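# Assemble the two printed flashlight parts

## Task

Join the two 3D-printed pieces so they match the assembled flashlight displayed on the stand. The result must hold together on its own once the robot lets go, and nothing may end up on the floor or be left off the table.

## Robot and tools

ROBOT. Two arms, left_arm and right_arm, each with a two-finger gripper. Calibrated base poses in the scene frame: left_arm at (+0.027, +0.320, 0) m, quat_wxyz (+1.000, 0, 0, +0.022); right_arm at (-0.033, -0.314, 0) m, quat_wxyz (+1.000, 0, 0, -0.011). Joint ranges in rad, base to hand: waist -2.880..2.880, shoulder 0.000..3.142, elbow 0.000..3.019 (straight at 2.964), wrist pitch -1.693..1.571, wrist yaw -1.571..1.571, wrist roll -2.094..2.094.

FRAME. Every pose, velocity and target uses the scene frame. Its origin sits at table-top height, halfway between the nominal bases. +x points out over the table, +z points up, and left_arm is on the +y side. Arm names do not tell you which side of an image an arm appears on. Reported hand poses can be wrong by a few centimetres, more at full reach.

GRIPPER AXES. The fingers extend along the gripper's +z axis and close along its y axis. end_effector_position is the midpoint between the pads, roughly 1 cm short of the fingertips.

THE 16-NUMBER ROW. Every command row holds both arms, even if only one moves. Order: left x, y, z, qw, qx, qy, qz, opening, then the same eight for the right. x, y, z are an absolute position in metres in the scene frame. The quaternion is an absolute orientation, w first. Opening runs from -1 (closed) to +1 (open, 0.094 m). To keep an arm still, resend the exact pose and opening from the last result before it stopped. A 0 in an opening slot is a real command, not a placeholder. Keep one fixed quaternion per arm across rows, rather than copying a reported one that may have drifted.

execute_actions. Argument actions: a list of actions. Each action is a table of up to 15 rows, one row per 1/30 s control step. A table shorter than 15 rows repeats its final row for the remaining steps. A target more than 0.6 m from that gripper's current position, along any of its own axes, gets the action rejected for both arms. A malformed first action, or one failing that check against the latest state, rejects the whole call. Optional cameras: a list of names, ["all"], or [] for none. Images come back only for an empty actions list or when cameras asks for them. The controller limits commanded orientation to within 40 degrees of the measured one at each step, and reaches position before orientation when it cannot do both. One action may fall short. The result's Hand target line shows where each arm is really heading, and Tool commands shows the current opening commands. Results of these calls also list end_effector_position at some intermediate steps.

move. target is one 16-number row or a list of up to 15 rows, all absolute poses. Each gripper follows a straight line from its Hand target and turns the short way round. speed: top speed in m/s, 0.002 to 4.3, default 0.25, either one value or one per target; turning is capped at twice that in rad/s. blend (m) rounds the corners at intermediate targets; 0 (the default) stops at each one. opening_speed: per second on the -1..+1 scale, at least 0.2, for slow closing. grip_force: newtons per pad, 10 to 50, one value or one per arm. It persists until changed, and lower values close much more slowly. blocking=false returns after about 0.5 s while the move continues, and a new move replaces it. Moves stop after 10 s even if the targets are not reached. Paths ignore obstacles and the other arm, and faster moves lag and stray more. Do not route a path close to an arm's own base. The result adds a move: line ending in done, off_target, moving, held or fault, possibly with limits=paced (pose clipped) or limits=held (steps withheld). done means the arm rested within 10 mm and 2 degrees. Neither word tells you whether anything was touched.

wait: seconds from 0 to 10; the arms keep their last commands and any running move continues. stop: brakes the running move. zoom_image: camera (cam_high, cam_bench, cam_left_wrist, cam_right_wrist) and region [x0, y0, x1, y1] in pixels from the top-left, at most 504 wide and 504 high. It only works on the newest images. finished_scene: optional scene (1).

READINGS. grip_measured uses the opening scale. It reads slightly wide when the gripper is empty and a few hundredths narrower than a hard part under full squeeze. The final Joint positions entry per arm is the finger gap in metres. grip_effort_nm is the averaged gripper motor effort (negative means closing). It is not a pad force and does not return to zero at rest. Joint torques include the arm's weight and carry offsets. Joint velocities read "within noise" when the arm is still. Friction can leave a resting arm several centimetres off its command without any contact. To release, command an opening well above grip_measured. For fragile parts, close slowly.

CAMERAS. All four cameras are 672x504, with calibration supplied in OpenCV form. Fixed cameras may have shifted by up to about 2.3 degrees and 9 mm. Wrist camera poses come from joint readings and can lag during motion.

AVOID. Any contact between the two arms, including one gripper closing on the other's fingers; it can end the scene. Hard impacts with fixed or heavy objects. Fast touches, or targets set far beyond a contact point. Dropping parts from height, releasing a part while it is moving, or leaving anything off the table. Motor heat from holding loads or straining toward unreachable poses: MOTOR HOT appears at 85 °C, and at 100 °C the arm goes limp with an OVER-TEMPERATURE FAULT for 30 s or more.

Each tool is called after ">>>" as name(argument=value, ...) on one line, values as JSON.

## Session

>>> execute_actions(actions=[])

Scene clock: 0.00 s.
left_arm: end_effector_position=(+0.3616, +0.6099, +0.2141) grip_measured=+1.000 grip_effort_nm=n/a end_effector_quat_wxyz=(+0.092, -0.409, +0.902, +0.103) | right_arm: end_effector_position=(+0.7348, -0.2167, +0.1117) grip_measured=+1.000 grip_effort_nm=n/a end_effector_quat_wxyz=(+0.112, -0.403, +0.891, +0.174)
Joint positions: left_arm=[0.608 1.361 1.199 -1.18 -0.159 -0.181 0.094] | right_arm=[0.058 2.559 2.724 -1.655 -0.41 -0.796 0.094]
Joint velocities: within noise
Joint torques (N m): no reading
Heat: left arm: hottest shoulder 31 °C; right arm: hottest wrist roll 30 °C.
Hand target: left_arm +0.3680, +0.6148, +0.2263; +0.107, -0.410, +0.900, +0.107 | right_arm +0.7378, -0.2167, +0.1060; +0.113, -0.403, +0.891, +0.174
Tool commands: left_gripper/opening=+1.0 right_gripper/opening=+1.0

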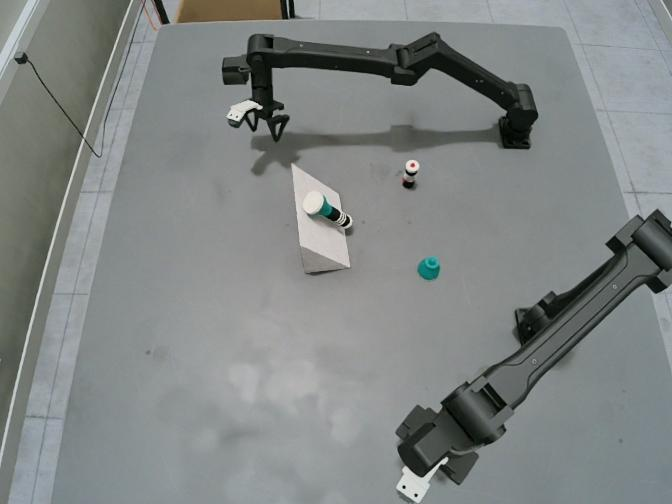

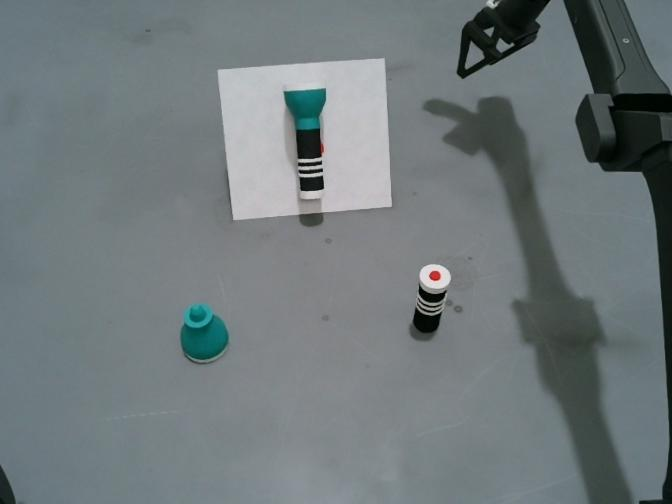

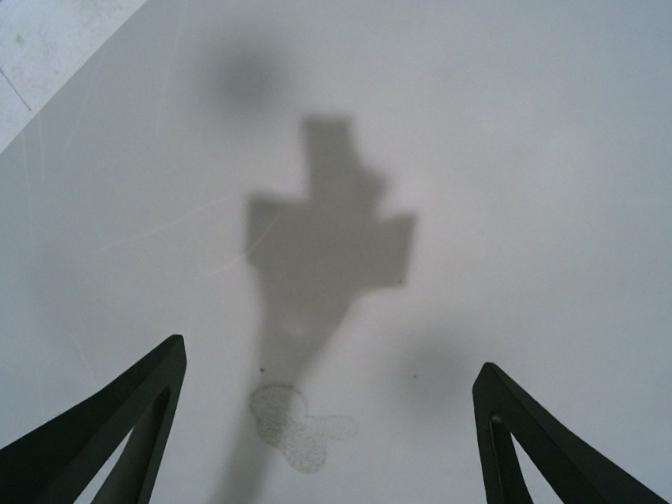

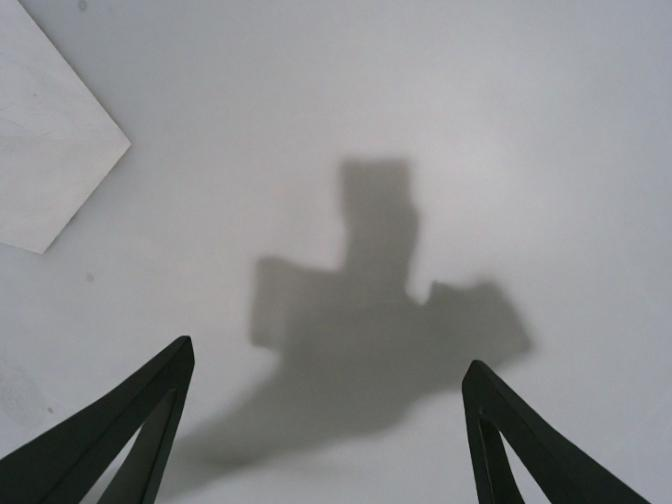

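>>> zoom_image(camera="cam_bench", region=[250, 70, 370, 240])

>>> zoom_image(camera="cam_bench", region=[370, 240, 490, 350])

>>> zoom_image(camera="cam_bench", region=[150, 280, 260, 380])

>>> zoom_image(camera="cam_high", region=[280, 150, 460, 290])

Scaled by 2.965 from the camera's 672x504 image, which has a finer 960x720 frame.

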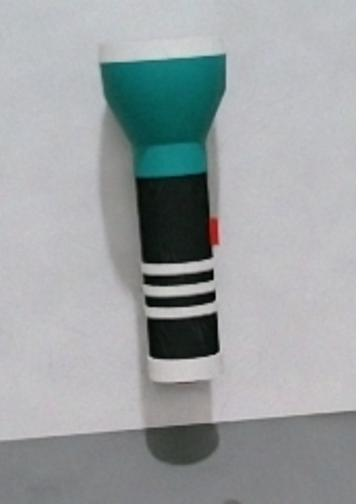

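Scaled by 4.200 from the camera's 672x504 image, which has a finer 960x720 frame.

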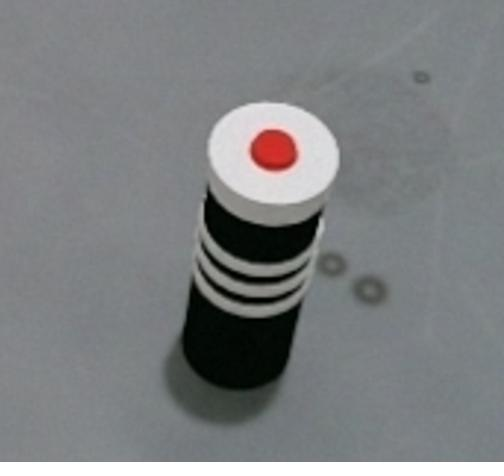

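Scaled by 4.582 from the camera's 672x504 image, which has a finer 960x720 frame.

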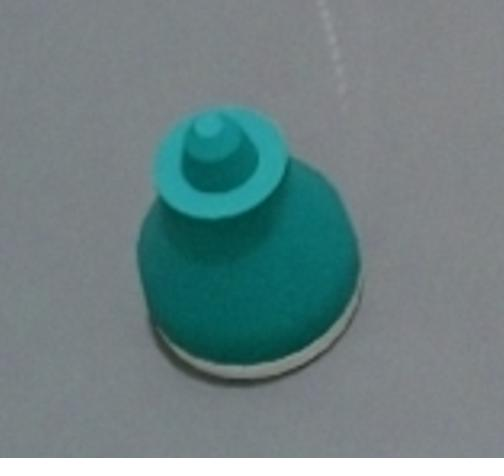

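Scaled by 2.800 from the camera's 672x504 image, which has a finer 960x720 frame.

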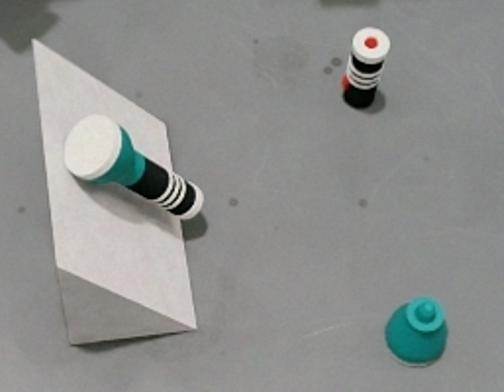

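>>> move(target=[[0.31, 0.38, 0.215, 0, -0.0436, 0.999, 0, 1, 0.52, -0.22, 0.24, 0, -0.3256, 0.9455, 0, 1], [0.265, 0.151, 0.185, 0, 0.304, 0.9527, 0, 1, 0.300, -0.117, 0.20, 0, -0.2639, 0.9646, 0, 1]], blend=[0.06, 0], speed=0.35, cameras=["all"])

Scene clock: 104.77 s.
left_arm: end_effector_position=(+0.2575, +0.1559, +0.1802) grip_measured=+1.000 grip_effort_nm=0.00 end_effector_quat_wxyz=(-0.013, +0.309, +0.951, +0.004) | right_arm: end_effector_position=(+0.2997, -0.1147, +0.2050) grip_measured=+1.000 grip_effort_nm=-0.01 end_effector_quat_wxyz=(+0.000, -0.273, +0.962, +0.002)
Joint positions: left_arm=[-0.661 1.111 0.921 -1.408 0 0.011 0.094] | right_arm=[0.561 1.365 1.202 -1.408 -0.003 -0.013 0.094]
Joint torques (N m): left_arm=[-0.67 -5.77 8.9 0.79 -0.11 -0.14] | right_arm=[-0.79 -10.11 7.69 0.75 0.02 0.14]
Heat: left arm: hottest elbow 38 °C; right arm: hottest shoulder 38 °C.
Hand target: left_arm +0.2649, +0.1512, +0.1851; +0.000, +0.304, +0.953, +0.000 | right_arm +0.3000, -0.1170, +0.2001; +0.000, -0.264, +0.965, +0.000
Off the commanded pose: left_arm 0.010 m, 2 deg | right_arm 0.006 m, 1 deg.
move: done
camera_calibration:
cam_left_wrist: T_world_to_cam=[[-0.496605, -0.867448, -0.0302734, 0.269503], [-0.719426, 0.39185, 0.57348, 0.0620873], [-0.485601, 0.306573, -0.81866, 0.338989], [0, 0, 0, 1]] pos_world=[0.343118, 0.105527, 0.25007]
cam_right_wrist: T_world_to_cam=[[0.60647, -0.79501, -0.0123776, -0.27207], [-0.650952, -0.505395, 0.566425, 0.0629171], [-0.456569, -0.335463, -0.82402, 0.378568], [0, 0, 0, 1]] pos_world=[0.378801, -0.057505, 0.272942]

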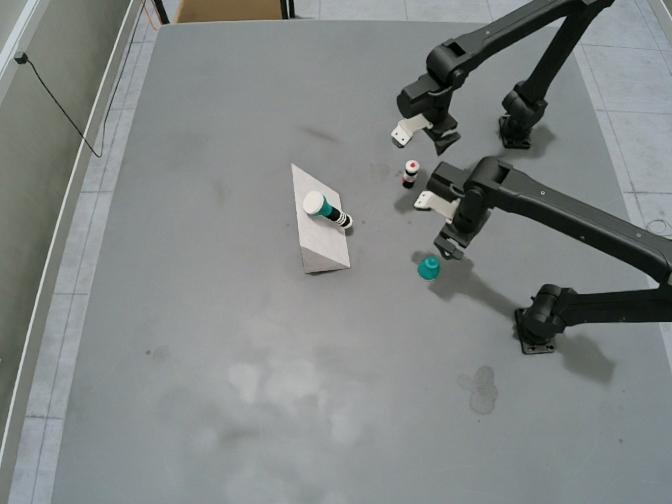

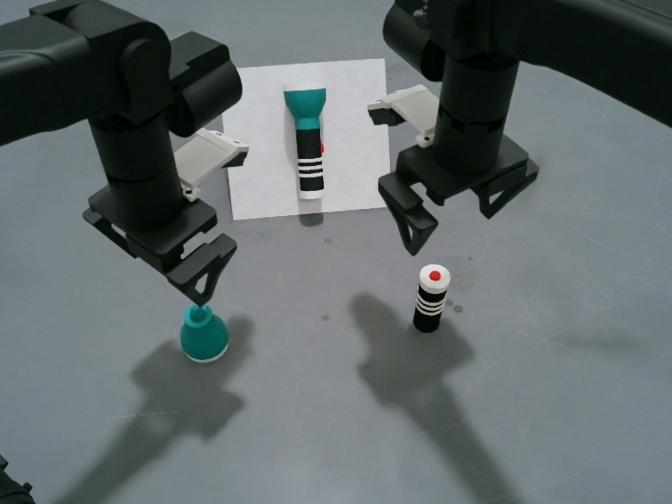

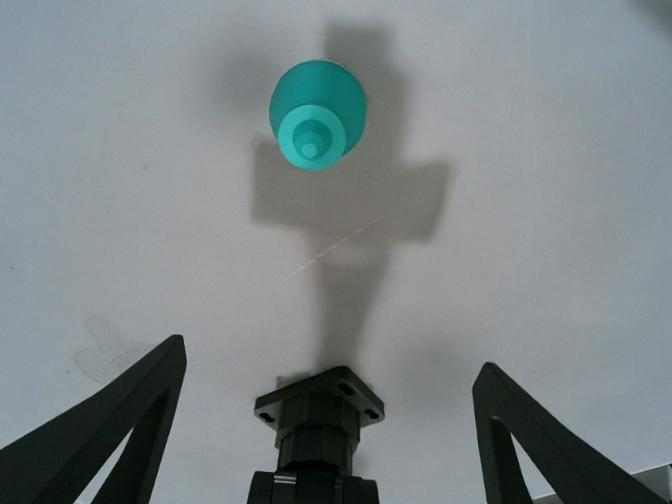

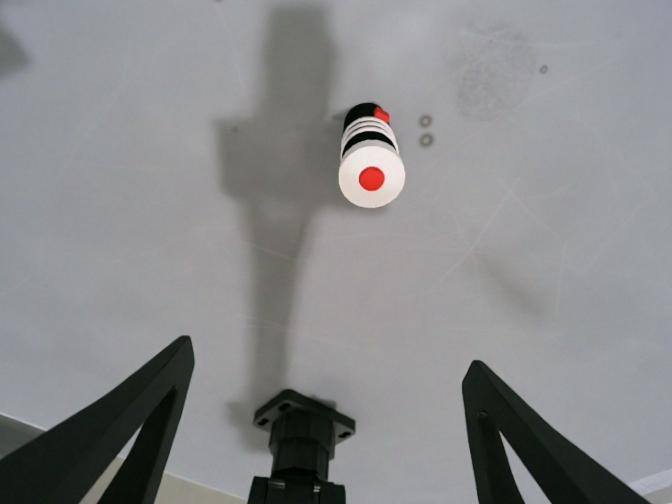

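>>> zoom_image(camera="cam_left_wrist", region=[252, 50, 382, 180])

>>> zoom_image(camera="cam_right_wrist", region=[310, 90, 440, 220])

Scaled by 3.877 from the camera's 672x504 image, which has a finer 960x720 frame.

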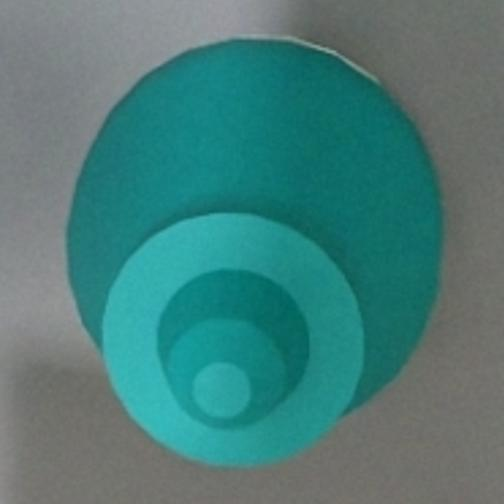

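Scaled by 3.877 from the camera's 672x504 image, which has a finer 960x720 frame.

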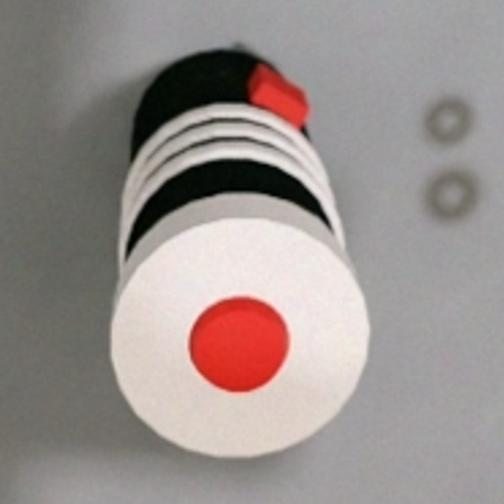

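>>> move(target=[0.27, 0.48, 0.25, 0, -0.284, 0.9588, 0, 0, 0.329, -0.120, 0.158, 0, -0.264, 0.9646, 0, 0.4], speed=[0.35], cameras=["cam_right_wrist"])

Scene clock: 214.30 s.
left_arm: end_effector_position=(+0.2600, +0.4729, +0.2309) grip_measured=+0.002 grip_effort_nm=-0.12 end_effector_quat_wxyz=(-0.016, -0.279, +0.960, -0.004) | right_arm: end_effector_position=(+0.3273, -0.1160, +0.1721) grip_measured=+0.402 grip_effort_nm=-0.10 end_effector_quat_wxyz=(+0.011, -0.262, +0.965, +0.004)
Joint positions: left_arm=[0.537 1.086 1.038 -1.556 -0.001 0.015 0.047] | right_arm=[0.523 1.429 1.178 -1.297 -0.003 -0.027 0.066]
Joint torques (N m): left_arm=[-0.73 -5.3 12.15 -0.27 -0.07 -0.12] | right_arm=[-1.14 -9.35 7.54 0.8 0.02 -0.11]
Heat: left arm: hottest elbow 35 °C; right arm: hottest elbow 33 °C.
Hand target: left_arm +0.2694, +0.4796, +0.2497; +0.000, -0.284, +0.959, +0.000 | right_arm +0.3286, -0.1202, +0.1582; +0.000, -0.264, +0.965, +0.000
Off the commanded pose: left_arm 0.023 m, 2 deg | right_arm 0.015 m, 1 deg.
move: off_target (left_arm, right_arm)
camera_calibration:
cam_right_wrist: T_world_to_cam=[[0.588053, -0.808767, -0.00948247, -0.286413], [-0.673747, -0.4963, 0.547495, 0.110646], [-0.447502, -0.315567, -0.836755, 0.365083], [0, 0, 0, 1]] pos_world=[0.406349, -0.0615187, 0.242191]
Images, in order (width x height): cam_right_wrist 672x504.

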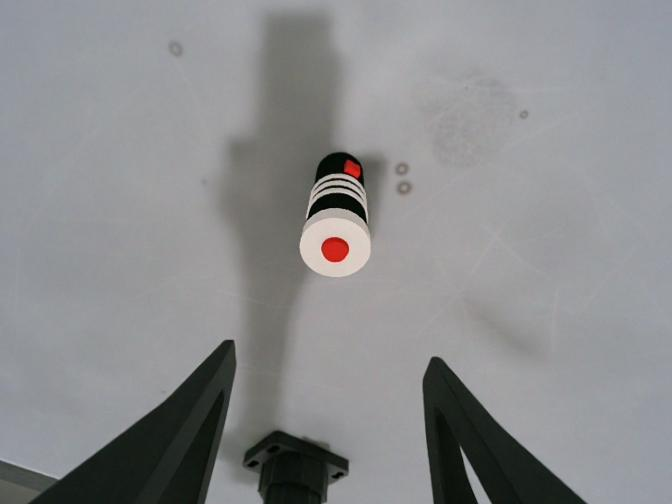

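>>> move(target=[0.26, 0.4729, 0.2309, -0.016, -0.279, 0.960, -0.004, 0, 0.3313, -0.1207, 0.050, 0, -0.264, 0.9646, 0, 0.4], speed=[0.2], cameras=["cam_right_wrist", "cam_bench"])

Scene clock: 227.17 s.
left_arm: end_effector_position=(+0.2600, +0.4729, +0.2309) grip_measured=+0.002 grip_effort_nm=-0.12 end_effector_quat_wxyz=(-0.016, -0.280, +0.960, -0.004) | right_arm: end_effector_position=(+0.3296, -0.1165, +0.0559) grip_measured=+0.402 grip_effort_nm=-0.10 end_effector_quat_wxyz=(+0.001, -0.262, +0.965, +0.002)
Joint positions: left_arm=[0.537 1.086 1.038 -1.556 -0.001 0.015 0.047] | right_arm=[0.52 1.571 1.004 -1 -0.003 -0.032 0.066]
Joint torques (N m): left_arm=[-0.91 -6.18 7.77 0.21 -0.11 -0.07] | right_arm=[-1.26 -10.75 6.83 0.75 0.02 -0.13]
Heat: left arm: hottest elbow 37 °C; right arm: hottest elbow 34 °C.
Hand target: left_arm +0.2600, +0.4729, +0.2309; -0.016, -0.279, +0.960, -0.004 | right_arm +0.3311, -0.1208, +0.0500; +0.000, -0.264, +0.965, +0.000
Off the commanded pose: left_arm 0.000 m, 0 deg | right_arm 0.007 m, 0 deg.
move: done
camera_calibration:
cam_right_wrist: T_world_to_cam=[[0.588433, -0.808463, -0.0115451, -0.289163], [-0.664007, -0.491341, 0.563631, 0.171967], [-0.461347, -0.323993, -0.825946, 0.271687], [0, 0, 0, 1]] pos_world=[0.409683, -0.0612588, 0.124134]
Images, in order (width x height): cam_bench 672x504, cam_right_wrist 672x504.

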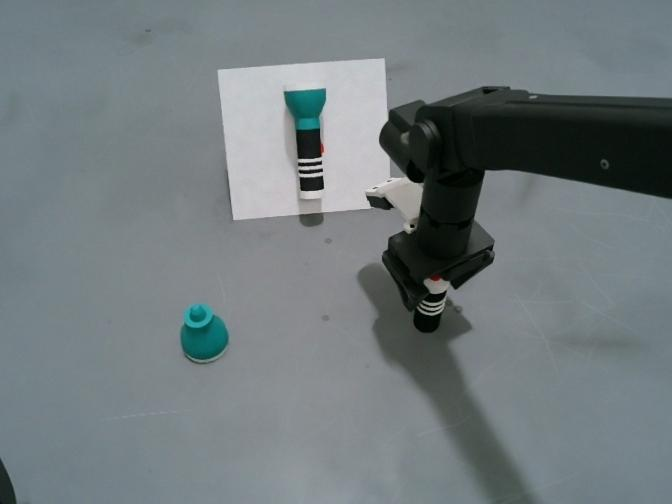

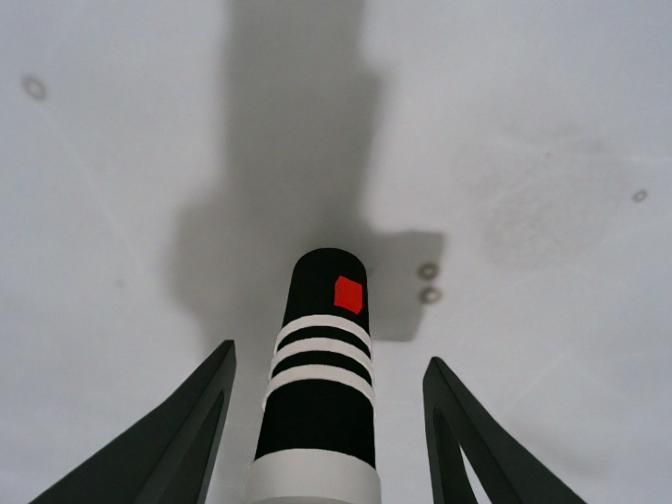

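>>> move(target=[[0.26, 0.4729, 0.2309, -0.016, -0.279, 0.960, -0.004, 0, 0.3313, -0.1207, 0.050, 0, -0.264, 0.9646, 0, -0.6], [0.26, 0.4729, 0.2309, -0.016, -0.279, 0.960, -0.004, 0, 0.3313, -0.1207, 0.095, 0, -0.264, 0.9646, 0, -0.6]], speed=[0.2, 0.12], grip_force=35, cameras=["cam_right_wrist", "cam_bench"])

Scene clock: 251.97 s.
left_arm: end_effector_position=(+0.2600, +0.4729, +0.2309) grip_measured=+0.002 grip_effort_nm=-0.12 end_effector_quat_wxyz=(-0.016, -0.280, +0.960, -0.004) | right_arm: end_effector_position=(+0.3135, -0.1253, +0.0781) grip_measured=-0.287 grip_effort_nm=-0.77 end_effector_quat_wxyz=(-0.018, -0.262, +0.965, -0.003)
Joint positions: left_arm=[0.537 1.086 1.038 -1.556 -0.001 0.015 0.047] | right_arm=[0.52 1.52 1.011 -1.099 -0.002 -0.032 0.033]
Joint torques (N m): left_arm=[-0.79 -6.07 7.75 0.18 -0.12 -0.07] | right_arm=[-1.26 -11.58 11.59 -0.43 0.02 -0.13]
Heat: left arm: hottest elbow 36 °C; right arm: hottest elbow 34 °C.
Hand target: left_arm +0.2600, +0.4729, +0.2309; -0.016, -0.279, +0.960, -0.004 | right_arm +0.3306, -0.1210, +0.0952; +0.000, -0.264, +0.965, +0.000
Off the commanded pose: left_arm 0.000 m, 0 deg | right_arm 0.025 m, 2 deg.
grip_force (N): 35, 35
move: off_target (right_arm)
camera_calibration:
cam_right_wrist: T_world_to_cam=[[0.588276, -0.808492, -0.0164836, -0.286151], [-0.643153, -0.480133, 0.596513, 0.136748], [-0.49019, -0.340312, -0.802434, 0.284905], [0, 0, 0, 1]] pos_world=[0.395944, -0.0687372, 0.142329]
Images, in order (width x height): cam_bench 672x504, cam_right_wrist 672x504.

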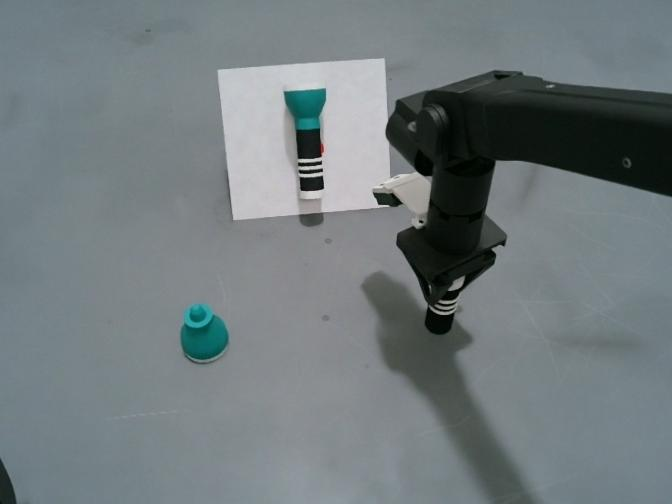

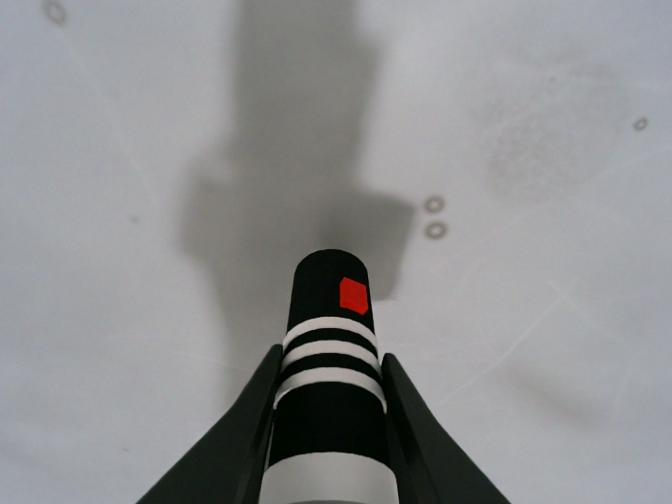

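>>> move(target=[[0.26, 0.4729, 0.2309, -0.016, -0.279, 0.960, -0.004, 0, 0.328, -0.06, 0.175, 0.012, -0.33, 0.944, 0.004, -0.6], [0.26, 0.4729, 0.2309, -0.016, -0.279, 0.960, -0.004, 0, 0.302, 0.163, 0.197, 0.0162, -0.4617, 0.8870, 0.0085, -0.6]], speed=[0.2, 0.25], blend=[0.04, 0], cameras=["all"])

Scene clock: 272.83 s.
left_arm: end_effector_position=(+0.2600, +0.4729, +0.2309) grip_measured=+0.002 grip_effort_nm=-0.12 end_effector_quat_wxyz=(-0.016, -0.280, +0.960, -0.004) | right_arm: end_effector_position=(+0.2906, +0.1539, +0.1902) grip_measured=-0.287 grip_effort_nm=-0.77 end_effector_quat_wxyz=(+0.009, -0.470, +0.883, +0.006)
Joint positions: left_arm=[0.537 1.086 1.038 -1.556 -0.001 0.015 0.047] | right_arm=[0.987 1.828 1.719 -1.44 -0.002 -0.013 0.033]
Joint torques (N m): left_arm=[-0.97 -6.3 7.73 0.18 -0.11 -0.04] | right_arm=[-1.03 -15.56 12.88 -0.28 -0.02 0.11]
Heat: left arm: hottest elbow 36 °C; right arm: hottest elbow 36 °C.
Hand target: left_arm +0.2600, +0.4729, +0.2309; -0.016, -0.279, +0.960, -0.004 | right_arm +0.3017, +0.1625, +0.1969; +0.017, -0.462, +0.887, +0.009
Off the commanded pose: left_arm 0.000 m, 0 deg | right_arm 0.016 m, 1 deg.
grip_force (N): 35, 35
move: off_target (right_arm)
camera_calibration:
cam_left_wrist: T_world_to_cam=[[0.623563, -0.781105, -0.0322976, 0.21566], [-0.625573, -0.523325, 0.578609, 0.317787], [-0.468857, -0.340595, -0.814965, 0.585407], [0, 0, 0, 1]] pos_world=[0.338793, 0.534146, 0.300177]
cam_right_wrist: T_world_to_cam=[[0.880994, -0.473048, -0.00871778, -0.183268], [-0.391401, -0.739041, 0.548292, 0.165097], [-0.265811, -0.47963, -0.836241, 0.421424], [0, 0, 0, 1]] pos_world=[0.338097, 0.237447, 0.260293]

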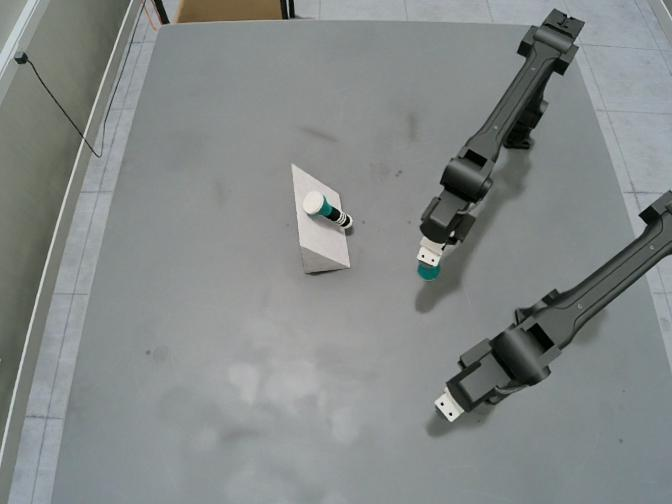

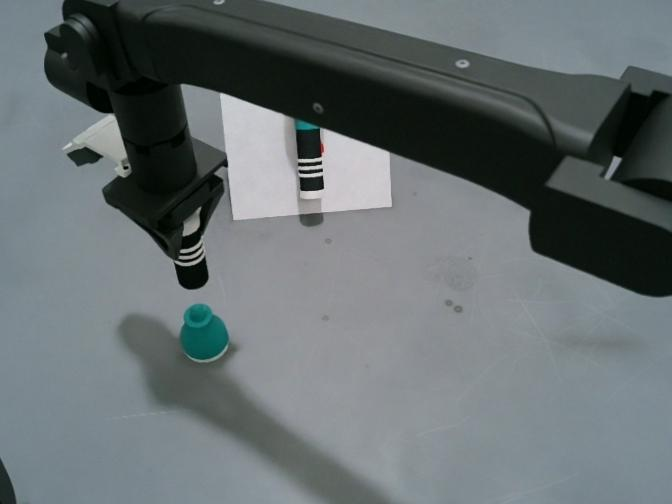

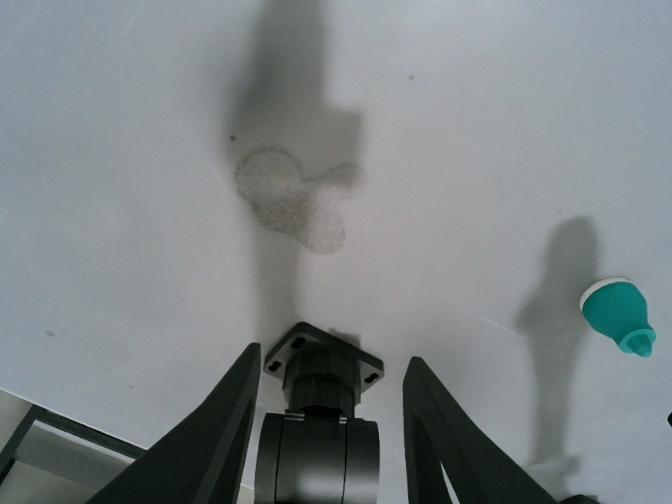

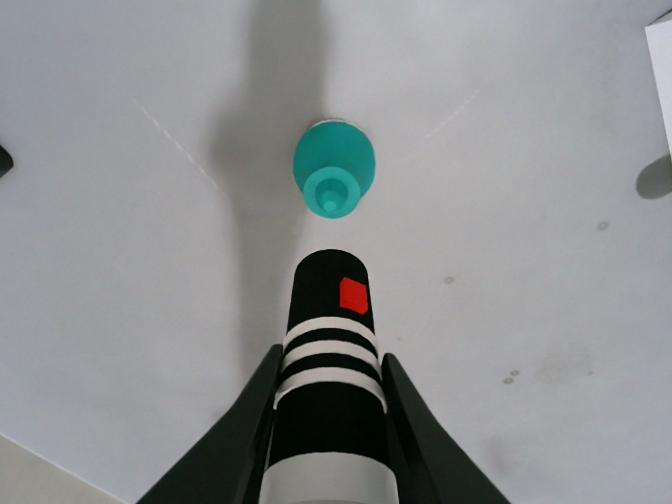

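>>> zoom_image(camera="cam_right_wrist", region=[270, 110, 400, 300])

>>> zoom_image(camera="cam_bench", region=[140, 190, 260, 370])

Scaled by 2.653 from the camera's 672x504 image, which has a finer 960x720 frame.

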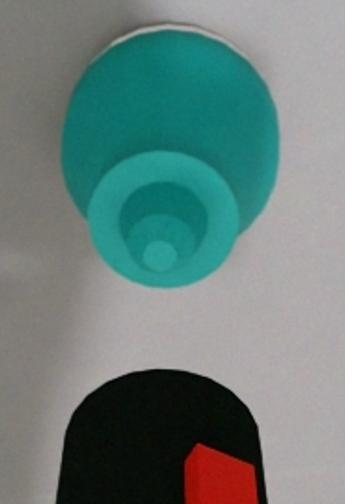

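Scaled by 2.800 from the camera's 672x504 image, which has a finer 960x720 frame.

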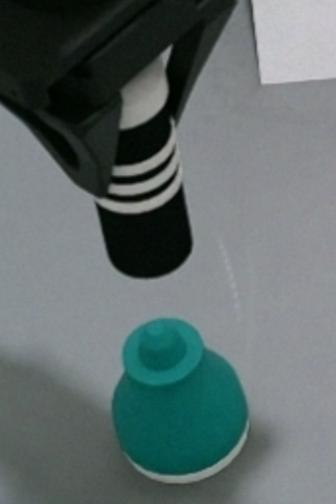

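>>> move(target=[0.26, 0.4729, 0.2309, -0.016, -0.279, 0.960, -0.004, 0, 0.304, 0.1700, 0.145, 0.007, -0.466, 0.8847, 0.0036, -0.6], speed=0.12, cameras=["cam_right_wrist", "cam_bench"])

Scene clock: 315.40 s.
left_arm: end_effector_position=(+0.2600, +0.4729, +0.2309) grip_measured=+0.002 grip_effort_nm=-0.12 end_effector_quat_wxyz=(-0.016, -0.280, +0.960, -0.004) | right_arm: end_effector_position=(+0.3010, +0.1690, +0.1584) grip_measured=-0.287 grip_effort_nm=-0.77 end_effector_quat_wxyz=(+0.012, -0.470, +0.883, +0.007)
Joint positions: left_arm=[0.537 1.086 1.038 -1.556 -0.001 0.015 0.047] | right_arm=[0.987 1.886 1.719 -1.377 -0.002 -0.013 0.033]
Joint torques (N m): left_arm=[-0.79 -6.07 7.77 0.21 -0.13 -0.05] | right_arm=[-0.62 -16.5 8.4 0.83 -0.01 0.06]
Heat: left arm: hottest elbow 35 °C; right arm: hottest elbow 36 °C.
Hand target: left_arm +0.2600, +0.4729, +0.2309; -0.016, -0.279, +0.960, -0.004 | right_arm +0.3039, +0.1698, +0.1452; +0.007, -0.466, +0.885, +0.004
Off the commanded pose: left_arm 0.000 m, 0 deg | right_arm 0.014 m, 1 deg.
grip_force (N): 35, 35
move: off_target (right_arm)
camera_calibration:
cam_right_wrist: T_world_to_cam=[[0.881006, -0.473036, -0.00811546, -0.185721], [-0.393189, -0.741619, 0.54351, 0.199509], [-0.263119, -0.475644, -0.839364, 0.403786], [0, 0, 0, 1]] pos_world=[0.348309, 0.252166, 0.228981]
Images, in order (width x height): cam_bench 672x504, cam_right_wrist 672x504.

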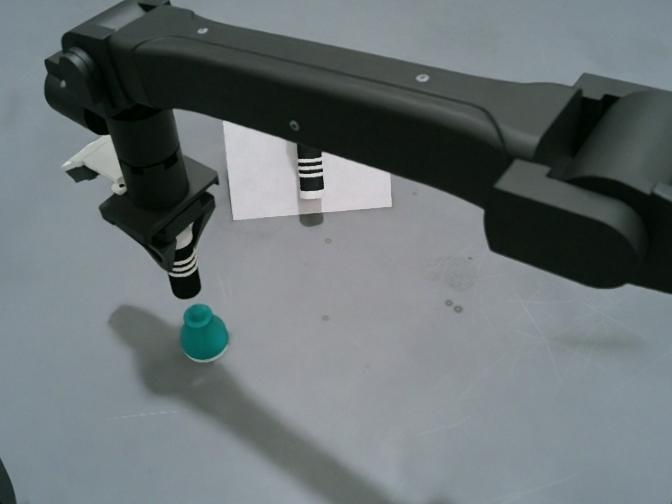

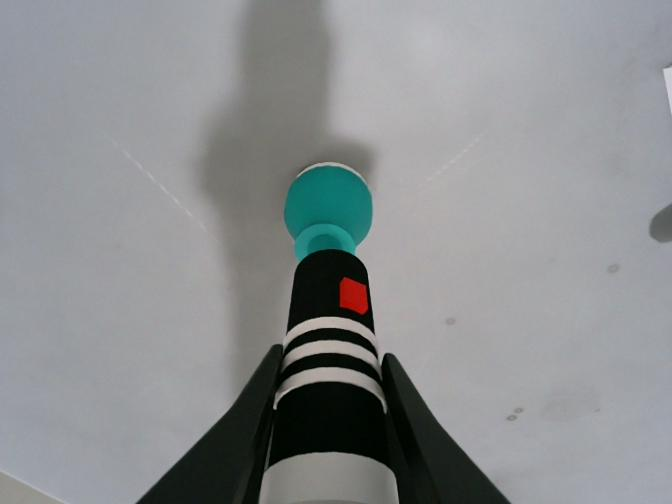

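>>> move(target=[0.26, 0.4729, 0.2309, -0.016, -0.279, 0.960, -0.004, 0, 0.2959, 0.1616, 0.132, -0.0035, -0.466, 0.8847, -0.0018, -0.6], speed=0.1, cameras=["cam_right_wrist", "cam_bench"])

Scene clock: 338.03 s.
left_arm: end_effector_position=(+0.2600, +0.4729, +0.2309) grip_measured=+0.002 grip_effort_nm=-0.12 end_effector_quat_wxyz=(-0.016, -0.280, +0.960, -0.004) | right_arm: end_effector_position=(+0.2960, +0.1617, +0.1434) grip_measured=-0.287 grip_effort_nm=-0.76 end_effector_quat_wxyz=(+0.001, -0.470, +0.883, +0.002)
Joint positions: left_arm=[0.537 1.086 1.038 -1.556 -0.001 0.015 0.047] | right_arm=[0.987 1.886 1.68 -1.362 -0.002 -0.013 0.033]
Joint torques (N m): left_arm=[-0.85 -6.01 7.77 0.2 -0.11 -0.05] | right_arm=[-0.38 -17.32 8.03 0.72 -0.01 0.1]
Heat: left arm: hottest elbow 35 °C; right arm: hottest elbow 36 °C.
Hand target: left_arm +0.2600, +0.4729, +0.2309; -0.016, -0.279, +0.960, -0.004 | right_arm +0.2958, +0.1614, +0.1321; -0.004, -0.466, +0.885, -0.002
Off the commanded pose: left_arm 0.000 m, 0 deg | right_arm 0.011 m, 1 deg.
grip_force (N): 35, 35
move: off_target (right_arm)
camera_calibration:
cam_right_wrist: T_world_to_cam=[[0.880892, -0.473192, -0.0108687, -0.184323], [-0.385356, -0.730332, 0.564018, 0.193181], [-0.274827, -0.492651, -0.825691, 0.390578], [0, 0, 0, 1]] pos_world=[0.344153, 0.246284, 0.211535]
Images, in order (width x height): cam_bench 672x504, cam_right_wrist 672x504.

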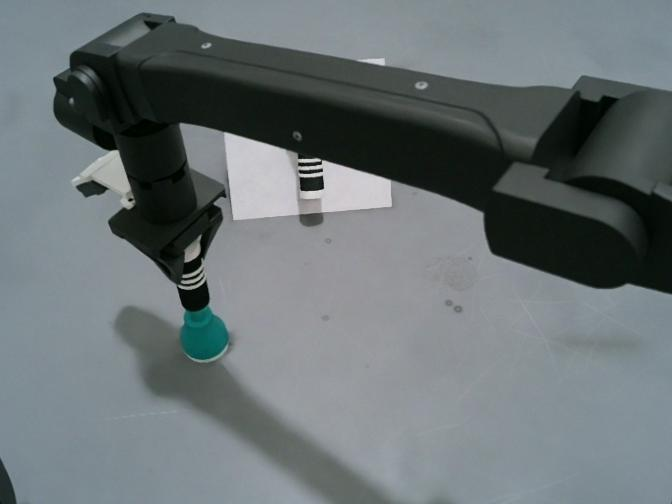

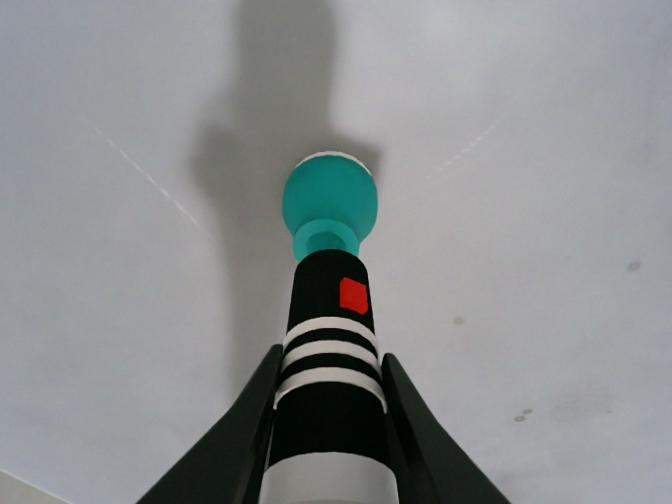

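>>> move(target=[0.26, 0.4729, 0.2309, -0.016, -0.279, 0.960, -0.004, 0, 0.2909, 0.1624, 0.116, -0.0035, -0.466, 0.8847, -0.0018, -0.6], speed=0.06, cameras=["cam_right_wrist", "cam_bench", "cam_left_wrist"])

Scene clock: 359.83 s.
left_arm: end_effector_position=(+0.2600, +0.4729, +0.2309) grip_measured=+0.002 grip_effort_nm=-0.12 end_effector_quat_wxyz=(-0.016, -0.280, +0.960, -0.004) | right_arm: end_effector_position=(+0.2951, +0.1604, +0.1303) grip_measured=-0.287 grip_effort_nm=-0.77 end_effector_quat_wxyz=(+0.003, -0.469, +0.883, +0.003)
Joint positions: left_arm=[0.537 1.086 1.038 -1.556 -0.001 0.015 0.047] | right_arm=[0.987 1.886 1.645 -1.321 -0.002 -0.01 0.033]
Joint torques (N m): left_arm=[-0.91 -5.95 7.8 0.23 -0.11 -0.05] | right_arm=[0.26 -16.44 7.66 0.75 -0.01 0.16]
Heat: left arm: hottest elbow 35 °C; right arm: hottest elbow 35 °C.
Hand target: left_arm +0.2600, +0.4729, +0.2309; -0.016, -0.279, +0.960, -0.004 | right_arm +0.2908, +0.1621, +0.1162; -0.003, -0.466, +0.885, -0.002
Off the commanded pose: left_arm 0.000 m, 0 deg | right_arm 0.015 m, 1 deg.
grip_force (N): 35, 35
move: off_target (right_arm)
camera_calibration:
cam_left_wrist: T_world_to_cam=[[0.623563, -0.781105, -0.0322976, 0.21566], [-0.625573, -0.523325, 0.578609, 0.317787], [-0.468857, -0.340595, -0.814965, 0.585407], [0, 0, 0, 1]] pos_world=[0.338793, 0.534146, 0.300177]
cam_right_wrist: T_world_to_cam=[[0.879282, -0.476192, -0.0102526, -0.183437], [-0.389717, -0.731649, 0.559295, 0.201394], [-0.273833, -0.487782, -0.828905, 0.37826], [0, 0, 0, 1]] pos_world=[0.343359, 0.244507, 0.199023]
Images, in order (width x height): cam_bench 672x504, cam_left_wrist 672x504, cam_right_wrist 672x504.

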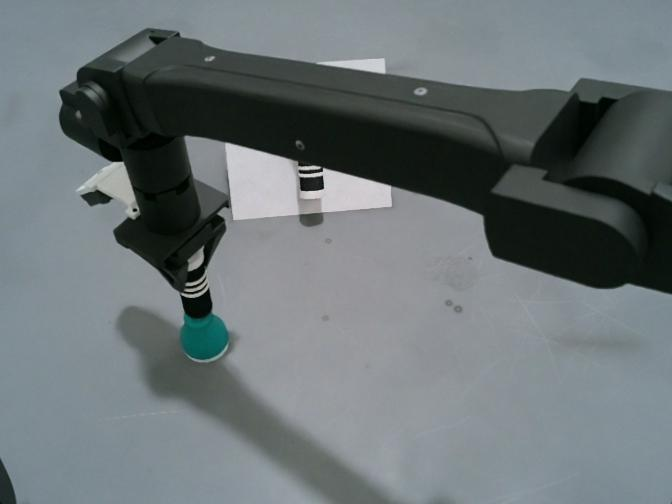

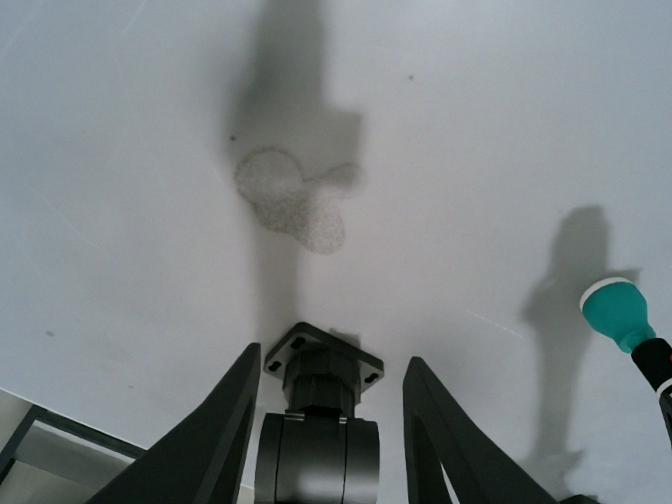

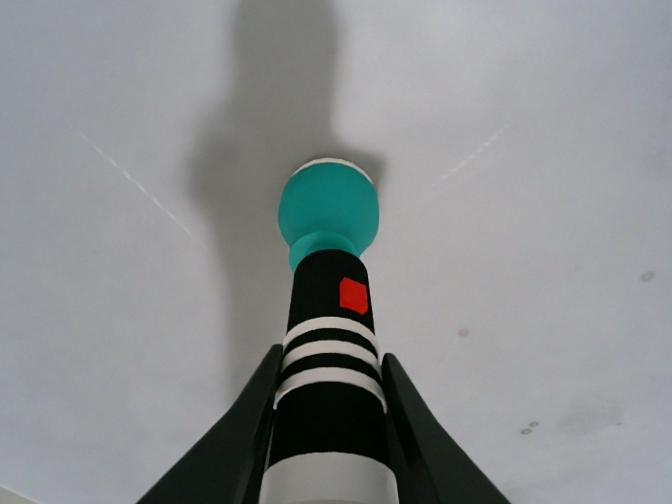

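>>> zoom_image(camera="cam_left_wrist", region=[560, 250, 672, 410])

>>> zoom_image(camera="cam_right_wrist", region=[265, 140, 395, 310])

Scaled by 3.150 from the camera's 672x504 image, which has a finer 960x720 frame.

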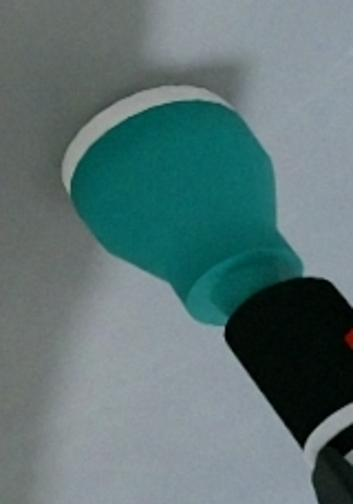

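Scaled by 2.965 from the camera's 672x504 image, which has a finer 960x720 frame.

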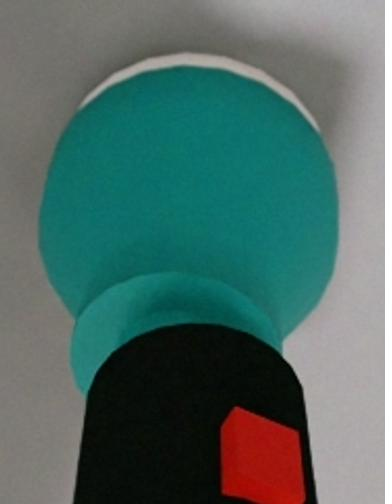

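>>> move(target=[0.26, 0.4729, 0.2309, -0.016, -0.279, 0.960, -0.004, 0, 0.2876, 0.1647, 0.104, -0.005, -0.466, 0.8847, -0.0026, -0.6], speed=0.05, cameras=["cam_right_wrist", "cam_bench", "cam_left_wrist"])

Scene clock: 378.03 s.
left_arm: end_effector_position=(+0.2600, +0.4729, +0.2309) grip_measured=+0.002 grip_effort_nm=-0.12 end_effector_quat_wxyz=(-0.016, -0.280, +0.960, -0.004) | right_arm: end_effector_position=(+0.2920, +0.1630, +0.1245) grip_measured=-0.287 grip_effort_nm=-0.77 end_effector_quat_wxyz=(+0.007, -0.469, +0.883, +0.005)
Joint positions: left_arm=[0.537 1.086 1.038 -1.556 -0.001 0.015 0.047] | right_arm=[0.994 1.886 1.629 -1.298 -0.002 -0.003 0.033]
Joint torques (N m): left_arm=[-0.91 -6.07 7.77 0.24 -0.11 -0.06] | right_arm=[0.26 -15.91 7.61 0.62 -0.01 0.11]
Heat: left arm: hottest elbow 35 °C; right arm: hottest shoulder 35 °C.
Hand target: left_arm +0.2600, +0.4729, +0.2309; -0.016, -0.279, +0.960, -0.004 | right_arm +0.2874, +0.1641, +0.1044; -0.005, -0.466, +0.885, -0.003
Off the commanded pose: left_arm 0.000 m, 0 deg | right_arm 0.021 m, 2 deg.
grip_force (N): 35, 35
move: off_target (right_arm)
camera_calibration:
cam_left_wrist: T_world_to_cam=[[0.623563, -0.781105, -0.0322976, 0.21566], [-0.625573, -0.523325, 0.578609, 0.317787], [-0.468857, -0.340595, -0.814965, 0.585407], [0, 0, 0, 1]] pos_world=[0.338793, 0.534146, 0.300177]
cam_right_wrist: T_world_to_cam=[[0.879343, -0.476093, -0.00955566, -0.179682], [-0.392018, -0.735157, 0.553052, 0.207295], [-0.270329, -0.482576, -0.833092, 0.372549], [0, 0, 0, 1]] pos_world=[0.339976, 0.246632, 0.194006]
Images, in order (width x height): cam_bench 672x504, cam_left_wrist 672x504, cam_right_wrist 672x504.

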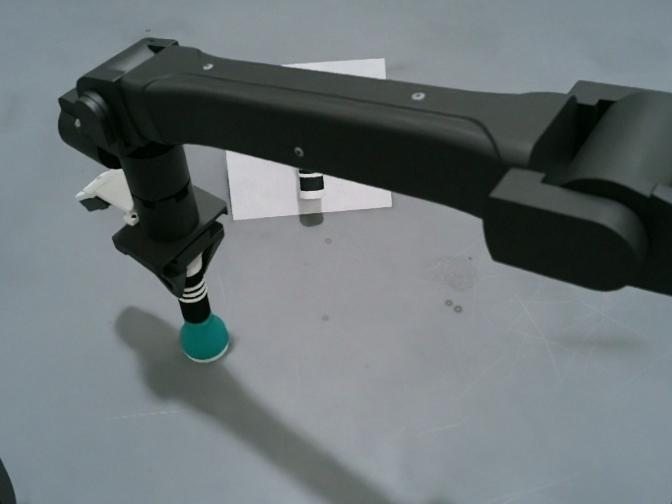

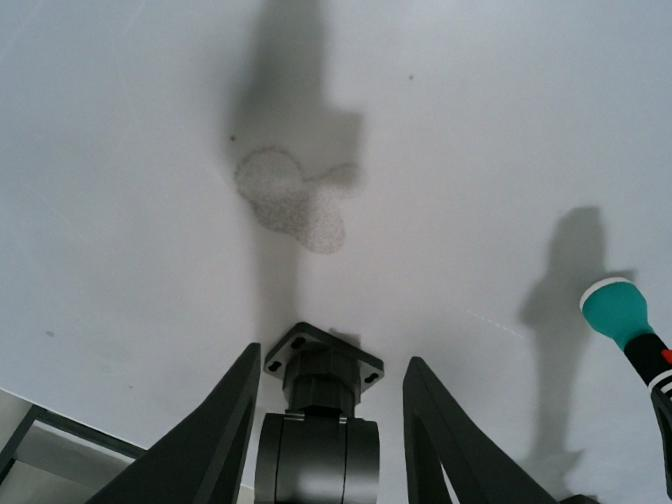

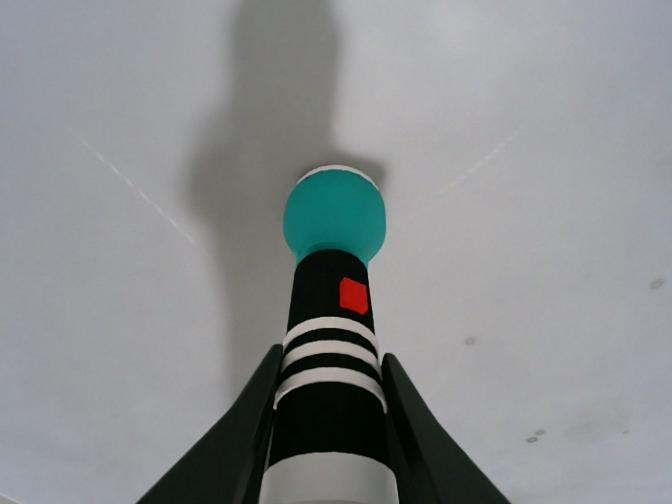

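>>> zoom_image(camera="cam_left_wrist", region=[560, 250, 672, 410])

>>> zoom_image(camera="cam_bench", region=[140, 240, 260, 380])

>>> zoom_image(camera="cam_right_wrist", region=[265, 140, 395, 310])

Scaled by 3.150 from the camera's 672x504 image, which has a finer 960x720 frame.

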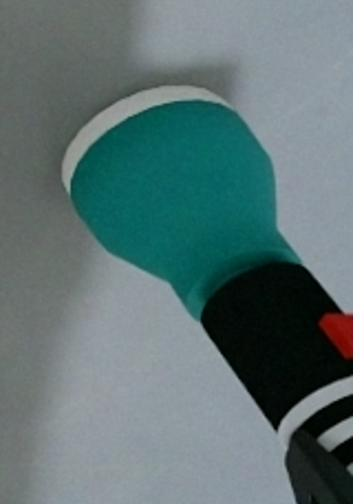

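Scaled by 3.600 from the camera's 672x504 image, which has a finer 960x720 frame.

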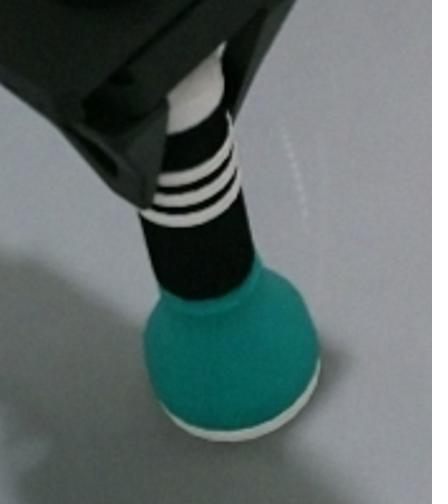

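Scaled by 2.965 from the camera's 672x504 image, which has a finer 960x720 frame.

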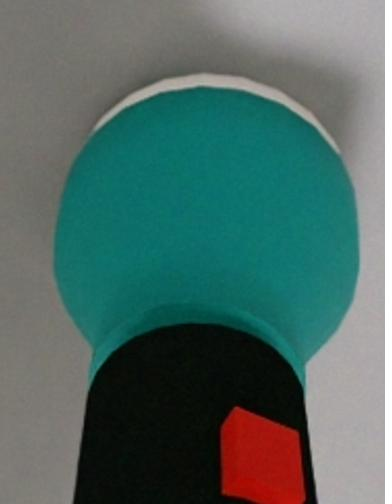

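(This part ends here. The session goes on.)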